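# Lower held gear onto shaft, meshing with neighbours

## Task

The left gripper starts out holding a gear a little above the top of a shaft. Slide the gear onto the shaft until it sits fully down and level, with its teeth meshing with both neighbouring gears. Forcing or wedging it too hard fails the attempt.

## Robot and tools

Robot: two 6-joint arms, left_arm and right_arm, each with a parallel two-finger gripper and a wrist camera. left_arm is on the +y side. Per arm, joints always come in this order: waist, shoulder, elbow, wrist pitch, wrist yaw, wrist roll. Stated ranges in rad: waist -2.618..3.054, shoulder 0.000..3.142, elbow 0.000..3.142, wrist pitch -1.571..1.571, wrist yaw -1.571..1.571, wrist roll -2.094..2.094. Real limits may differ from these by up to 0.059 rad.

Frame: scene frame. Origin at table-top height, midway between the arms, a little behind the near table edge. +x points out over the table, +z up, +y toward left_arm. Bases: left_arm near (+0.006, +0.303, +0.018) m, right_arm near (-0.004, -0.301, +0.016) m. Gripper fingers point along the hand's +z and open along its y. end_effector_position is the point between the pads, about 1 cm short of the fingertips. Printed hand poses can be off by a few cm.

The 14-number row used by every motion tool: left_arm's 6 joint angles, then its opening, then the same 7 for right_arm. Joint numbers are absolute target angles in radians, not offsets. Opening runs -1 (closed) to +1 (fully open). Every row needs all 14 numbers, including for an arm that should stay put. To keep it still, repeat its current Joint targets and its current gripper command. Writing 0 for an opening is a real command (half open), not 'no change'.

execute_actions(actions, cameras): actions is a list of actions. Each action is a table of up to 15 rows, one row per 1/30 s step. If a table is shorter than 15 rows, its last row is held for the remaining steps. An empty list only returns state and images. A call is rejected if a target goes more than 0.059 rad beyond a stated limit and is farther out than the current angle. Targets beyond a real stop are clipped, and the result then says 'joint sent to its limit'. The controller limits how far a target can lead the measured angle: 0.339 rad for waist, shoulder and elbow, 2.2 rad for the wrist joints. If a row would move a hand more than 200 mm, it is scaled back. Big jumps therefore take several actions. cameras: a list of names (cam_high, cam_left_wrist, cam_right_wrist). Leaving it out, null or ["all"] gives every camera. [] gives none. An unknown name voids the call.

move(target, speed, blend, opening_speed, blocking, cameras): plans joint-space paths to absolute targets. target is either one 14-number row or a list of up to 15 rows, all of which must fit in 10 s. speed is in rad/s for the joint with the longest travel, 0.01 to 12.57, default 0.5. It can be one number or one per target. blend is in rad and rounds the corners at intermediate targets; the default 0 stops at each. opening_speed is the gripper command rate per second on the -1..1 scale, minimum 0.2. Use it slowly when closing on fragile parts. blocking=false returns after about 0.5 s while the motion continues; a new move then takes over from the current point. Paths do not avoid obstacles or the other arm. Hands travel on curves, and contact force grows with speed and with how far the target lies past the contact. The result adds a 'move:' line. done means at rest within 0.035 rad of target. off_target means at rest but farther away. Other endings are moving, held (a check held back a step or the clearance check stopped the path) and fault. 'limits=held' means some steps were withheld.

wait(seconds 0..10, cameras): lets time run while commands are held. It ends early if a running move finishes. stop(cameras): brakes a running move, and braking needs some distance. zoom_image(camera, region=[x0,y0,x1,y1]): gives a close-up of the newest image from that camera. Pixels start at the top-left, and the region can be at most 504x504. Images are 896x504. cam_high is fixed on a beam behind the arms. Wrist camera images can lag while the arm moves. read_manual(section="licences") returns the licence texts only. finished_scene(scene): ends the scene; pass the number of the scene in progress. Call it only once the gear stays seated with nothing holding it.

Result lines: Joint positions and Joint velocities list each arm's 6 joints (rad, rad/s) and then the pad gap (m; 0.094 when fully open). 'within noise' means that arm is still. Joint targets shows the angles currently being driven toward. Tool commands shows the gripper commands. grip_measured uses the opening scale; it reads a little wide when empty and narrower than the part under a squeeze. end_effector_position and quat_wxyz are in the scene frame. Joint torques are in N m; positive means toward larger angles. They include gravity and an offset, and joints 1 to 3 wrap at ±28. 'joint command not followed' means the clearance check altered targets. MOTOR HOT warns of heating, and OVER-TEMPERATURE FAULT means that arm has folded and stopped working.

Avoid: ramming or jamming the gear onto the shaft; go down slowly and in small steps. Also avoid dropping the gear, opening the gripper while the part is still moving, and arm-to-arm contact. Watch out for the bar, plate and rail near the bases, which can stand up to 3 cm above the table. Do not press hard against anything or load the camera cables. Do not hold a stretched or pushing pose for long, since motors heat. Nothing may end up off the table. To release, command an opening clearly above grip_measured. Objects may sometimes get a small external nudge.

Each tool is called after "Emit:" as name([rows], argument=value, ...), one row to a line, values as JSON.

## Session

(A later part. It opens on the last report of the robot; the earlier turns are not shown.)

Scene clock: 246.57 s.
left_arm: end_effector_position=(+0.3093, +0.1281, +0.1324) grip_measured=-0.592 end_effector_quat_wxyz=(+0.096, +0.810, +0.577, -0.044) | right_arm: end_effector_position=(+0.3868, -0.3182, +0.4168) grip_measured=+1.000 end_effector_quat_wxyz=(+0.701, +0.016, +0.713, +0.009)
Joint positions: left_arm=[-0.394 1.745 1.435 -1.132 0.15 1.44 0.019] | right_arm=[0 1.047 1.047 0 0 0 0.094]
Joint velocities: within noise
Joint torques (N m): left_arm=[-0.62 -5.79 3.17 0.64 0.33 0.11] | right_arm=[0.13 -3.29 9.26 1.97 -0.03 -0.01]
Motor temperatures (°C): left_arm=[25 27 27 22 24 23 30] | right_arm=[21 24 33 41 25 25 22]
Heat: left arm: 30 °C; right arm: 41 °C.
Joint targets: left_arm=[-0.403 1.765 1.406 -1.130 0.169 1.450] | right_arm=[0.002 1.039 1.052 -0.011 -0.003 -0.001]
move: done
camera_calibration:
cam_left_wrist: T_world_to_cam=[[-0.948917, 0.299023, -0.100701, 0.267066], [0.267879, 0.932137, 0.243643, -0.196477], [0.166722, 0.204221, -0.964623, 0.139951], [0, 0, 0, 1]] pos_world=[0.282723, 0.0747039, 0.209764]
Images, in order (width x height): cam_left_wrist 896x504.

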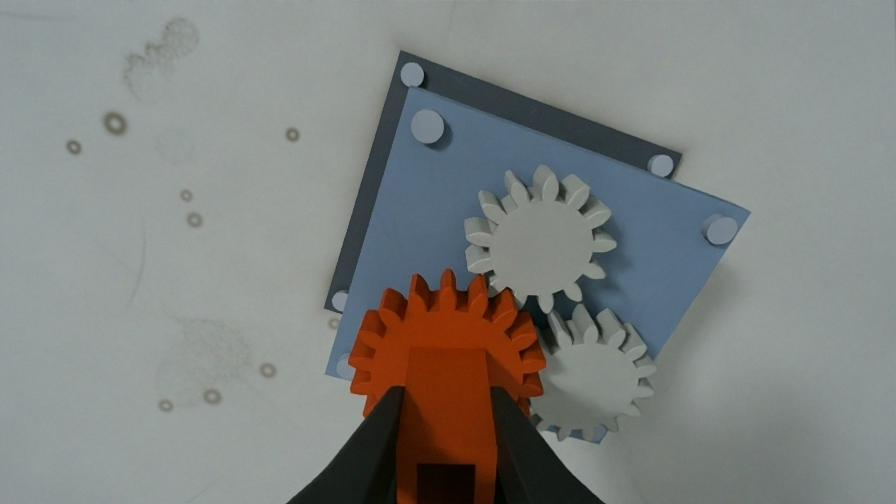

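Emit:
move(target=[-0.4035,1.7650,1.406,-1.130,0.169,1.49,-1,0.002,1.039,1.052,-0.011,-0.003,-0.001,1], cameras=["cam_left_wrist"], speed=0.1)

Emit:
zoom_image(camera="cam_left_wrist", region=[430, 210, 670, 450])

Scene clock: 269.33 s.
left_arm: end_effector_position=(+0.3094, +0.1280, +0.1324) grip_measured=-0.592 end_effector_quat_wxyz=(+0.097, +0.821, +0.561, -0.042) | right_arm: end_effector_position=(+0.3868, -0.3182, +0.4168) grip_measured=+1.000 end_effector_quat_wxyz=(+0.701, +0.016, +0.713, +0.009)
Joint positions: left_arm=[-0.394 1.745 1.435 -1.131 0.15 1.481 0.019] | right_arm=[0 1.047 1.047 0 0 0 0.094]
Joint velocities: within noise
Joint torques (N m): left_arm=[-0.64 -5.79 3.15 0.64 0.33 0.11] | right_arm=[0.13 -3.28 9.28 1.98 -0.03 -0.01]
Motor temperatures (°C): left_arm=[25 27 28 23 24 23 30] | right_arm=[21 24 33 41 25 25 22]
Heat: left arm: 30 °C; right arm: 41 °C.
Joint targets: left_arm=[-0.403 1.765 1.406 -1.130 0.169 1.490] | right_arm=[0.002 1.039 1.052 -0.011 -0.003 -0.001]
move: done
camera_calibration:
cam_left_wrist: T_world_to_cam=[[-0.935566, 0.336114, -0.108367, 0.259249], [0.302094, 0.920625, 0.247362, -0.20603], [0.182908, 0.198687, -0.962844, 0.135432], [0, 0, 0, 1]] pos_world=[0.280013, 0.0756303, 0.209458]
Images, in order (width x height): cam_left_wrist 896x504.

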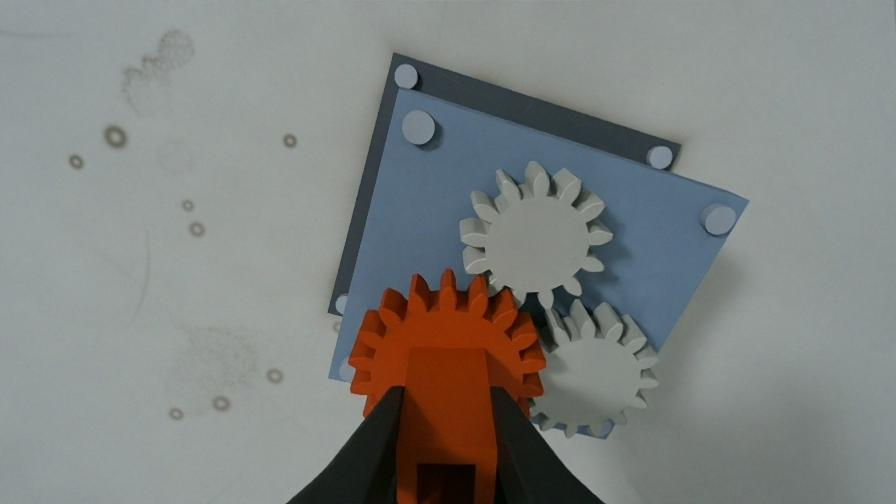

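Scaled by 2.100.

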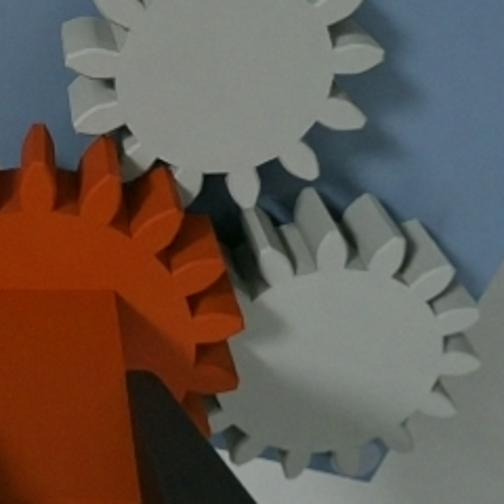

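Emit:
zoom_image(camera="cam_left_wrist", region=[470, 250, 570, 350])

Emit:
zoom_image(camera="cam_left_wrist", region=[510, 350, 610, 450])

Scaled by 5.040.

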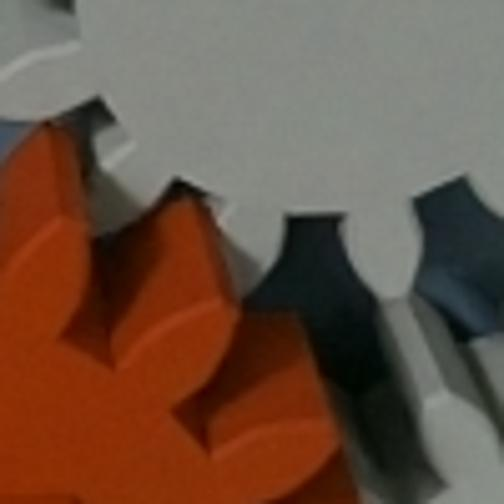

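Scaled by 5.040.

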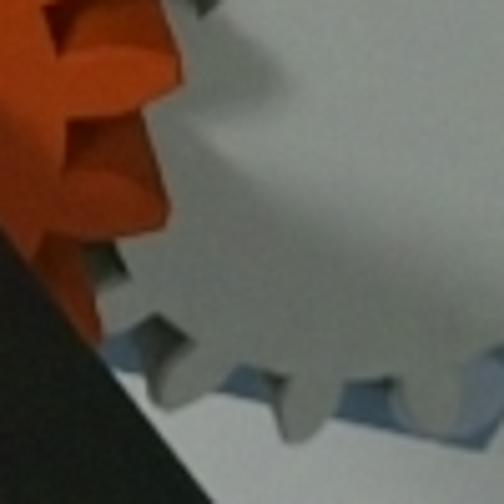

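Emit:
move([
  [-0.4035,1.7645,1.4215,-1.146,0.169,1.49,-1,0.002,1.039,1.052,-0.011,-0.003,-0.001,1],
  [-0.4035,1.7645,1.4215,-1.146,0.169,1.385,-1,0.002,1.039,1.052,-0.011,-0.003,-0.001,1],
  [-0.4035,1.7650,1.406,-1.130,0.169,1.385,-1,0.002,1.039,1.052,-0.011,-0.003,-0.001,1],
], cameras=["cam_left_wrist"], speed=0.1)

Emit:
zoom_image(camera="cam_left_wrist", region=[430, 210, 670, 450])

Scene clock: 324.27 s.
left_arm: end_effector_position=(+0.3095, +0.1274, +0.1275) grip_measured=-0.592 end_effector_quat_wxyz=(+0.095, +0.796, +0.596, -0.046) | right_arm: end_effector_position=(+0.3868, -0.3182, +0.4168) grip_measured=+1.000 end_effector_quat_wxyz=(+0.701, +0.016, +0.713, +0.009)
Joint positions: left_arm=[-0.395 1.748 1.42 -1.113 0.15 1.393 0.019] | right_arm=[0 1.047 1.047 0 0 0 0.094]
Joint velocities: within noise
Joint torques (N m): left_arm=[-0.54 -6.09 4.26 0.46 0.33 -0.08] | right_arm=[0.13 -3.29 9.26 1.98 -0.02 -0.01]
Motor temperatures (°C): left_arm=[25 27 28 23 24 23 30] | right_arm=[21 24 33 42 25 25 22]
Heat: left arm: 30 °C; right arm: 42 °C.
Joint targets: left_arm=[-0.404 1.765 1.406 -1.130 0.169 1.385] | right_arm=[0.002 1.039 1.052 -0.011 -0.003 -0.001]
move: done
camera_calibration:
cam_left_wrist: T_world_to_cam=[[-0.962322, 0.255777, -0.0922711, 0.275508], [0.227905, 0.943805, 0.239356, -0.183289], [0.148308, 0.209308, -0.966538, 0.140686], [0, 0, 0, 1]] pos_world=[0.286035, 0.0730743, 0.205271]
Images, in order (width x height): cam_left_wrist 896x504.

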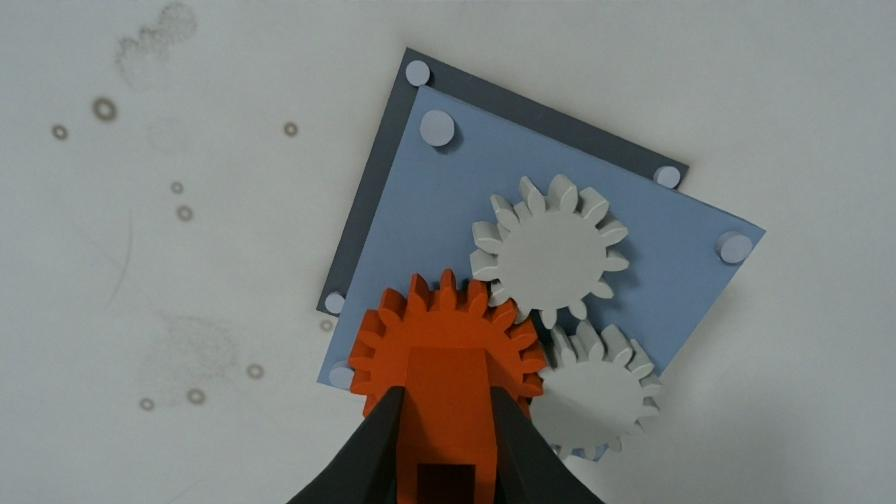

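Scaled by 2.100.

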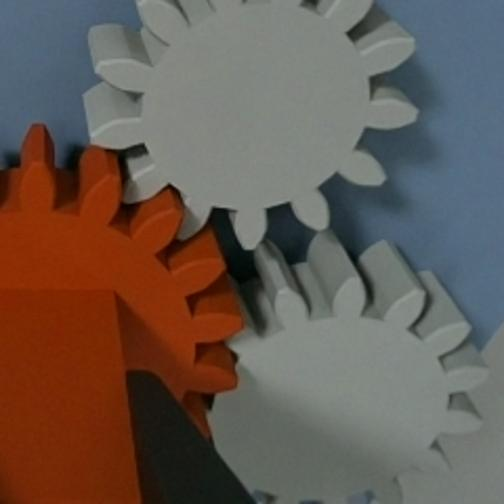

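Emit:
move(target=[-0.4055,1.767,1.3855,-1.1075,0.169,1.39,-1,0.002,1.039,1.052,-0.011,-0.003,-0.001,1], cameras=["cam_left_wrist"], speed=0.03)

Emit:
zoom_image(camera="cam_left_wrist", region=[430, 210, 670, 450])

Scene clock: 336.50 s.
left_arm: end_effector_position=(+0.3097, +0.1268, +0.1234) grip_measured=-0.592 end_effector_quat_wxyz=(+0.097, +0.796, +0.596, -0.046) | right_arm: end_effector_position=(+0.3868, -0.3182, +0.4168) grip_measured=+1.000 end_effector_quat_wxyz=(+0.701, +0.016, +0.713, +0.009)
Joint positions: left_arm=[-0.396 1.748 1.403 -1.092 0.15 1.392 0.019] | right_arm=[0 1.047 1.047 0 0 0 0.094]
Joint velocities: left_arm=[0.017 -0.046 0.002 0.022 0.051 0.007 0] | right_arm=[within noise]
Joint torques (N m): left_arm=[-0.64 -5.91 4 0.48 0.32 -0.03] | right_arm=[0.13 -3.29 9.28 1.98 -0.02 -0.01]
Motor temperatures (°C): left_arm=[25 28 28 23 24 23 30] | right_arm=[21 24 33 42 25 25 22]
Heat: left arm: 30 °C; right arm: 42 °C.
Joint targets: left_arm=[-0.405 1.767 1.386 -1.108 0.169 1.390] | right_arm=[0.002 1.039 1.052 -0.011 -0.003 -0.001]
move: done
camera_calibration:
cam_left_wrist: T_world_to_cam=[[-0.962042, 0.255546, -0.0957695, 0.27588], [0.227181, 0.944374, 0.237796, -0.181475], [0.15121, 0.207013, -0.966582, 0.136247], [0, 0, 0, 1]] pos_world=[0.286034, 0.0726749, 0.201269]
Images, in order (width x height): cam_left_wrist 896x504.

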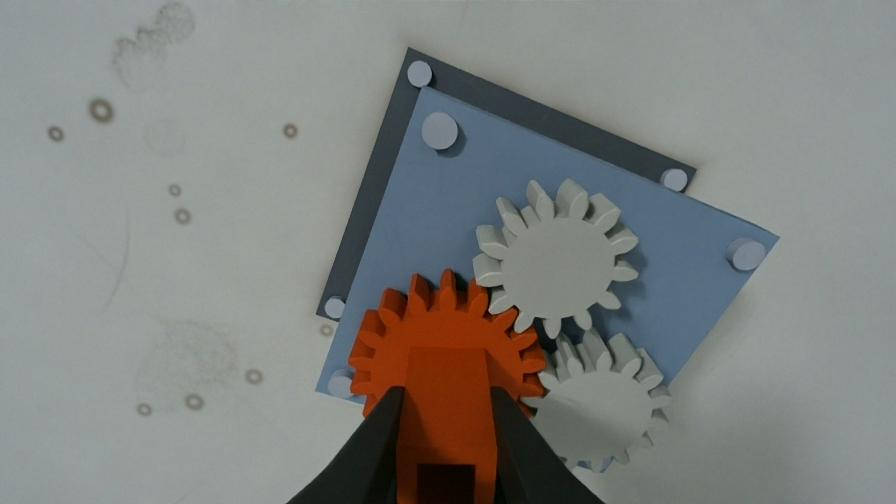

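Scaled by 2.100.

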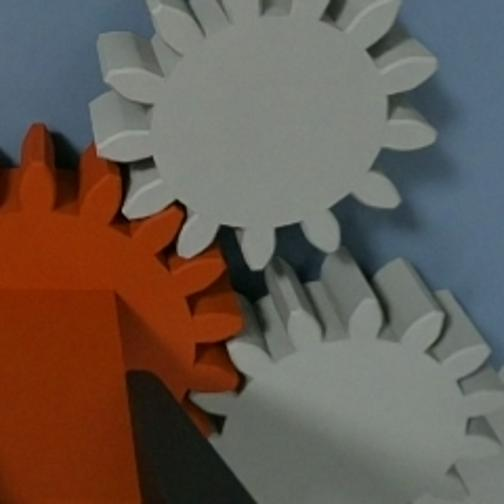

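Emit:
move(target=[-0.4065,1.7682,1.373,-1.094,0.169,1.39,-1,0.002,1.039,1.052,-0.011,-0.003,-0.001,1], cameras=["cam_left_wrist"], speed=0.03)

Emit:
zoom_image(camera="cam_left_wrist", region=[400, 200, 660, 460])

Scene clock: 341.27 s.
left_arm: end_effector_position=(+0.3096, +0.1268, +0.1224) grip_measured=-0.592 end_effector_quat_wxyz=(+0.097, +0.796, +0.596, -0.046) | right_arm: end_effector_position=(+0.3868, -0.3182, +0.4168) grip_measured=+1.000 end_effector_quat_wxyz=(+0.701, +0.016, +0.713, +0.009)
Joint positions: left_arm=[-0.396 1.748 1.399 -1.088 0.151 1.392 0.019] | right_arm=[0 1.047 1.047 0 0 0 0.094]
Joint velocities: within noise
Joint torques (N m): left_arm=[-0.72 -5.81 3.38 0.58 0.32 -0.03] | right_arm=[0.14 -3.28 9.28 1.97 -0.03 0]
Motor temperatures (°C): left_arm=[25 28 28 23 24 23 30] | right_arm=[21 24 33 42 25 25 22]
Heat: left arm: 30 °C; right arm: 42 °C.
Joint targets: left_arm=[-0.406 1.768 1.373 -1.094 0.169 1.390] | right_arm=[0.002 1.039 1.052 -0.011 -0.003 -0.001]
move: done
camera_calibration:
cam_left_wrist: T_world_to_cam=[[-0.962047, 0.255566, -0.0956631, 0.275667], [0.227289, 0.944455, 0.237369, -0.181166], [0.151013, 0.206617, -0.966698, 0.135405], [0, 0, 0, 1]] pos_world=[0.285934, 0.072675, 0.20027]
Images, in order (width x height): cam_left_wrist 896x504.

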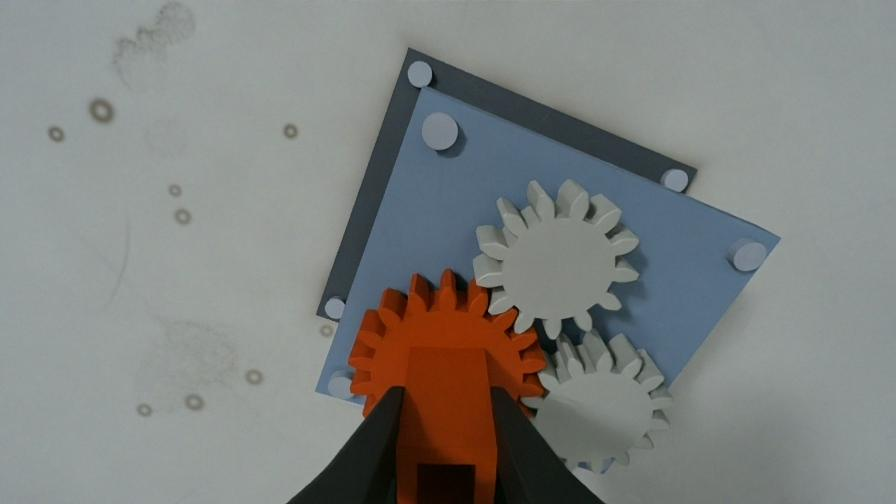

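Scaled by 1.938.

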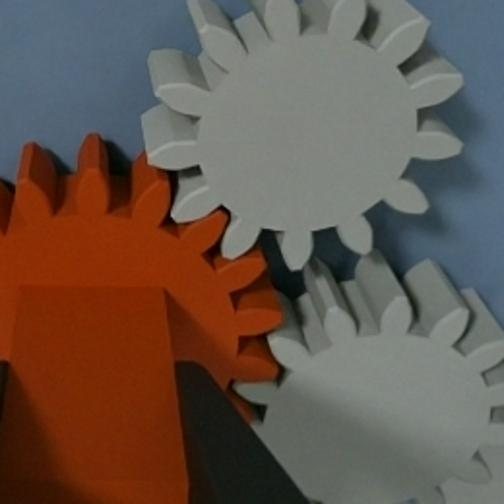

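Emit:
move([
  [-0.407,1.7687,1.367,-1.088,0.169,1.375,-1,0.002,1.039,1.052,-0.011,-0.003,-0.001,1],
  [-0.407,1.7687,1.365,-1.086,0.169,1.405,-1,0.002,1.039,1.052,-0.011,-0.003,-0.001,1],
  [-0.407,1.7687,1.365,-1.086,0.169,1.39,-1,0.002,1.039,1.052,-0.011,-0.003,-0.001,1],
], cameras=["cam_left_wrist"], speed=0.06)

Emit:
zoom_image(camera="cam_left_wrist", region=[400, 200, 660, 460])

Scene clock: 351.03 s.
left_arm: end_effector_position=(+0.3096, +0.1268, +0.1221) grip_measured=-0.592 end_effector_quat_wxyz=(+0.097, +0.796, +0.596, -0.046) | right_arm: end_effector_position=(+0.3868, -0.3182, +0.4168) grip_measured=+1.000 end_effector_quat_wxyz=(+0.701, +0.016, +0.713, +0.009)
Joint positions: left_arm=[-0.396 1.748 1.397 -1.086 0.151 1.393 0.019] | right_arm=[0 1.047 1.047 0 0 0 0.094]
Joint velocities: within noise
Joint torques (N m): left_arm=[-0.76 -5.75 2.95 0.64 0.32 -0.03] | right_arm=[0.14 -3.3 9.26 1.98 -0.02 -0.01]
Motor temperatures (°C): left_arm=[25 28 27 23 24 23 30] | right_arm=[21 24 33 42 25 25 22]
Heat: left arm: 30 °C; right arm: 42 °C.
Joint targets: left_arm=[-0.407 1.769 1.365 -1.086 0.169 1.390] | right_arm=[0.002 1.039 1.052 -0.011 -0.003 -0.001]
move: done
camera_calibration:
cam_left_wrist: T_world_to_cam=[[-0.961947, 0.255902, -0.0957756, 0.275502], [0.227584, 0.944365, 0.237444, -0.181141], [0.15121, 0.206612, -0.966668, 0.134971], [0, 0, 0, 1]] pos_world=[0.285834, 0.0726753, 0.199869]
Images, in order (width x height): cam_left_wrist 896x504.

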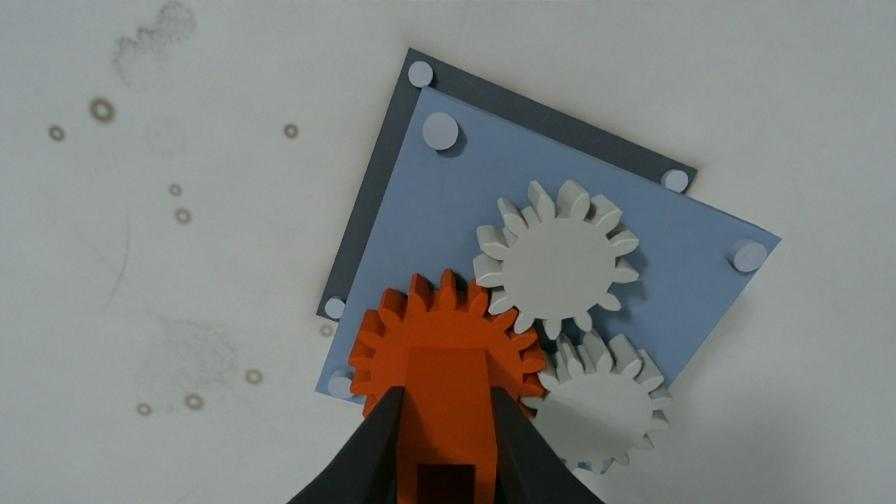

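Scaled by 1.938.

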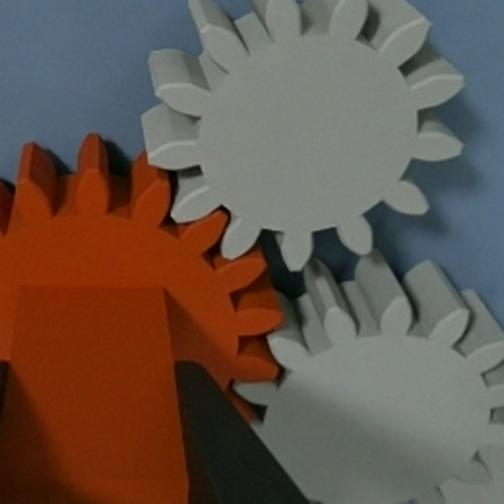

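Emit:
move([
  [-0.4045,1.767,1.385,-1.105,0.169,1.391,-1,0.002,1.039,1.052,-0.011,-0.003,-0.001,1],
  [-0.4045,1.767,1.385,-1.105,0.169,1.391,-0.25,0.002,1.039,1.052,-0.011,-0.003,-0.001,1],
  [-0.400,1.760,1.4585,-1.187,0.169,1.391,-0.25,0.002,1.039,1.052,-0.011,-0.003,-0.001,1],
  [-0.390,1.760,1.555,-1.282,0.169,1.391,-0.25,0.002,1.039,1.052,-0.011,-0.003,-0.001,1],
], cameras=["cam_left_wrist"], speed=[0.1,0.1,0.12,0.2], opening_speed=0.6)

Emit:
move([
  [-0.360,1.757,1.76,-1.487,0.169,1.391,-0.25,0.002,1.039,1.052,-0.011,-0.003,-0.001,1],
  [-0.23,1.757,1.76,-1.487,0.169,1.391,-0.25,0.002,1.039,1.052,-0.011,-0.003,-0.001,1],
], cameras=["cam_left_wrist","cam_high"], speed=0.4)

Emit:
zoom_image(camera="cam_high", region=[320, 170, 420, 270])

Emit:
zoom_image(camera="cam_left_wrist", region=[330, 0, 650, 300])

Scene clock: 364.17 s.
left_arm: end_effector_position=(+0.3070, +0.1299, +0.1551) grip_measured=-0.252 end_effector_quat_wxyz=(+0.085, +0.795, +0.598, -0.052) | right_arm: end_effector_position=(+0.3868, -0.3182, +0.4168) grip_measured=+1.000 end_effector_quat_wxyz=(+0.701, +0.016, +0.713, +0.009)
Joint positions: left_arm=[-0.393 1.753 1.537 -1.248 0.151 1.393 0.035] | right_arm=[0 1.047 1.047 0 0 0 0.094]
Joint velocities: within noise
Joint torques (N m): left_arm=[0.34 -6.94 6.49 0.27 0.32 -0.02] | right_arm=[0.14 -3.28 9.28 1.97 -0.03 -0.01]
Motor temperatures (°C): left_arm=[25 28 28 23 24 23 30] | right_arm=[21 24 33 42 25 25 22]
Heat: left arm: 30 °C; right arm: 42 °C.
Joint targets: left_arm=[-0.390 1.760 1.555 -1.282 0.169 1.391] | right_arm=[0.002 1.039 1.052 -0.011 -0.003 -0.001]
move: done
camera_calibration:
cam_left_wrist: T_world_to_cam=[[-0.964544, 0.254485, -0.0699484, 0.272364], [0.230967, 0.942162, 0.24287, -0.192981], [0.127709, 0.218103, -0.967534, 0.172564], [0, 0, 0, 1]] pos_world=[0.285241, 0.0748704, 0.232883]
Images, in order (width x height): cam_left_wrist 896x504.

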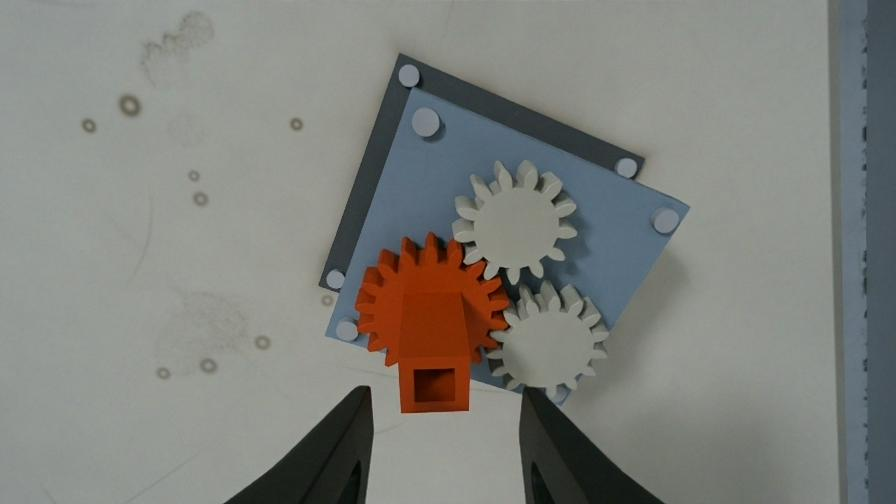

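Scene clock: 365.50 s.
left_arm: end_effector_position=(+0.3266, +0.1846, +0.2059) grip_measured=-0.252 end_effector_quat_wxyz=(+0.090, +0.743, +0.662, -0.045) | right_arm: end_effector_position=(+0.3868, -0.3182, +0.4168) grip_measured=+1.000 end_effector_quat_wxyz=(+0.701, +0.016, +0.713, +0.009)
Joint positions: left_arm=[-0.226 1.753 1.744 -1.452 0.153 1.393 0.035] | right_arm=[0 1.047 1.047 0 0 0 0.094]
Joint velocities: within noise
Joint torques (N m): left_arm=[-0.25 -6.98 6.17 0.27 0.3 -0.02] | right_arm=[0.13 -3.29 9.26 1.97 -0.02 -0.01]
Motor temperatures (°C): left_arm=[25 28 28 23 24 23 30] | right_arm=[21 24 33 42 25 25 22]
Heat: left arm: 30 °C; right arm: 42 °C.
Joint targets: left_arm=[-0.230 1.757 1.760 -1.487 0.169 1.391] | right_arm=[0.002 1.039 1.052 -0.011 -0.003 -0.001]
move: done
camera_calibration:
cam_left_wrist: T_world_to_cam=[[-0.993495, 0.0901473, -0.0695833, 0.320663], [0.0708957, 0.967791, 0.241568, -0.213523], [0.0891188, 0.235064, -0.967886, 0.216854], [0, 0, 0, 1]] pos_world=[0.314389, 0.126764, 0.283783]
Images, in order (width x height): cam_high 896x504, cam_left_wrist 896x504.

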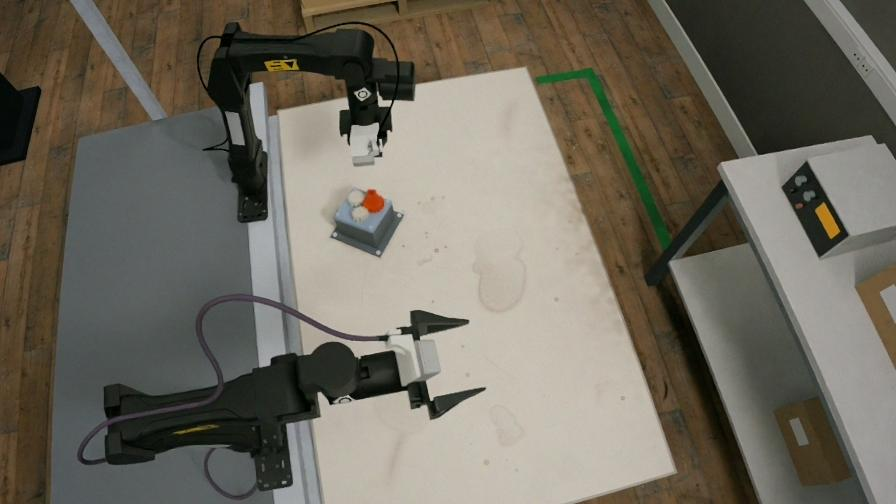

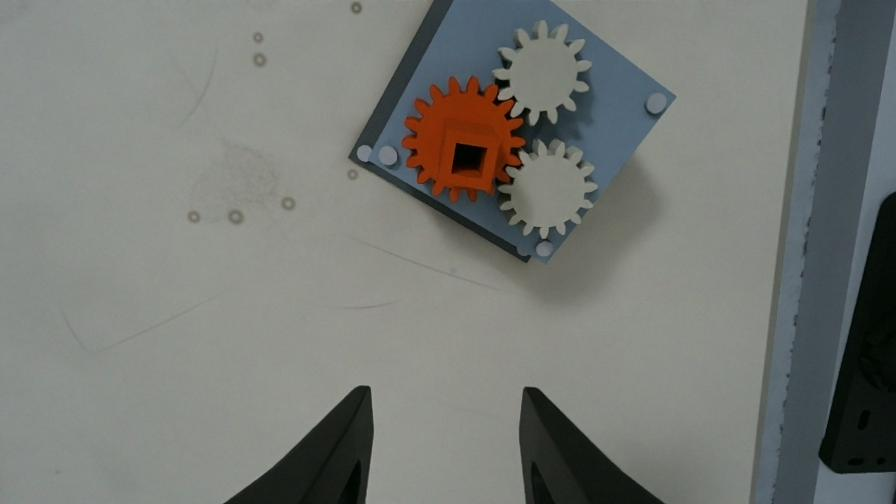

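Scaled by 5.040.

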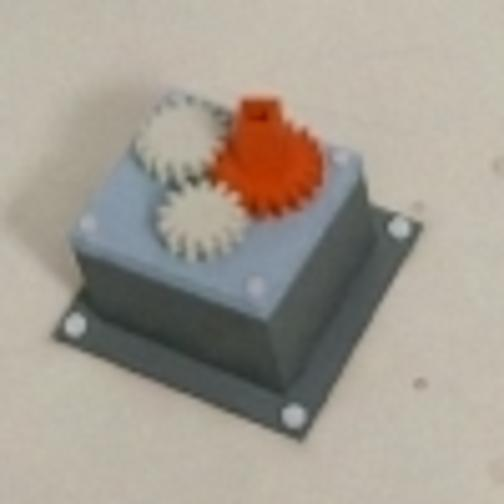

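Scaled by 1.575.

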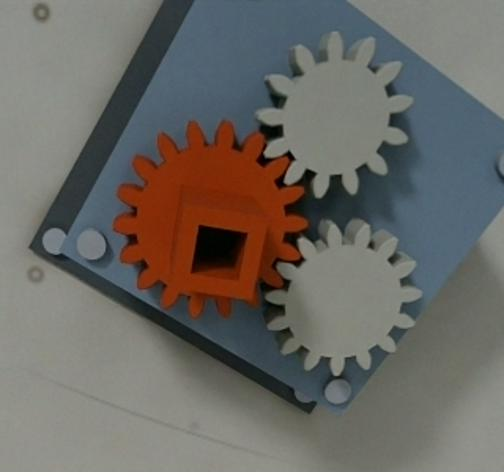

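Emit:
finished_scene(scene=2)

The scene is finished: the task was done.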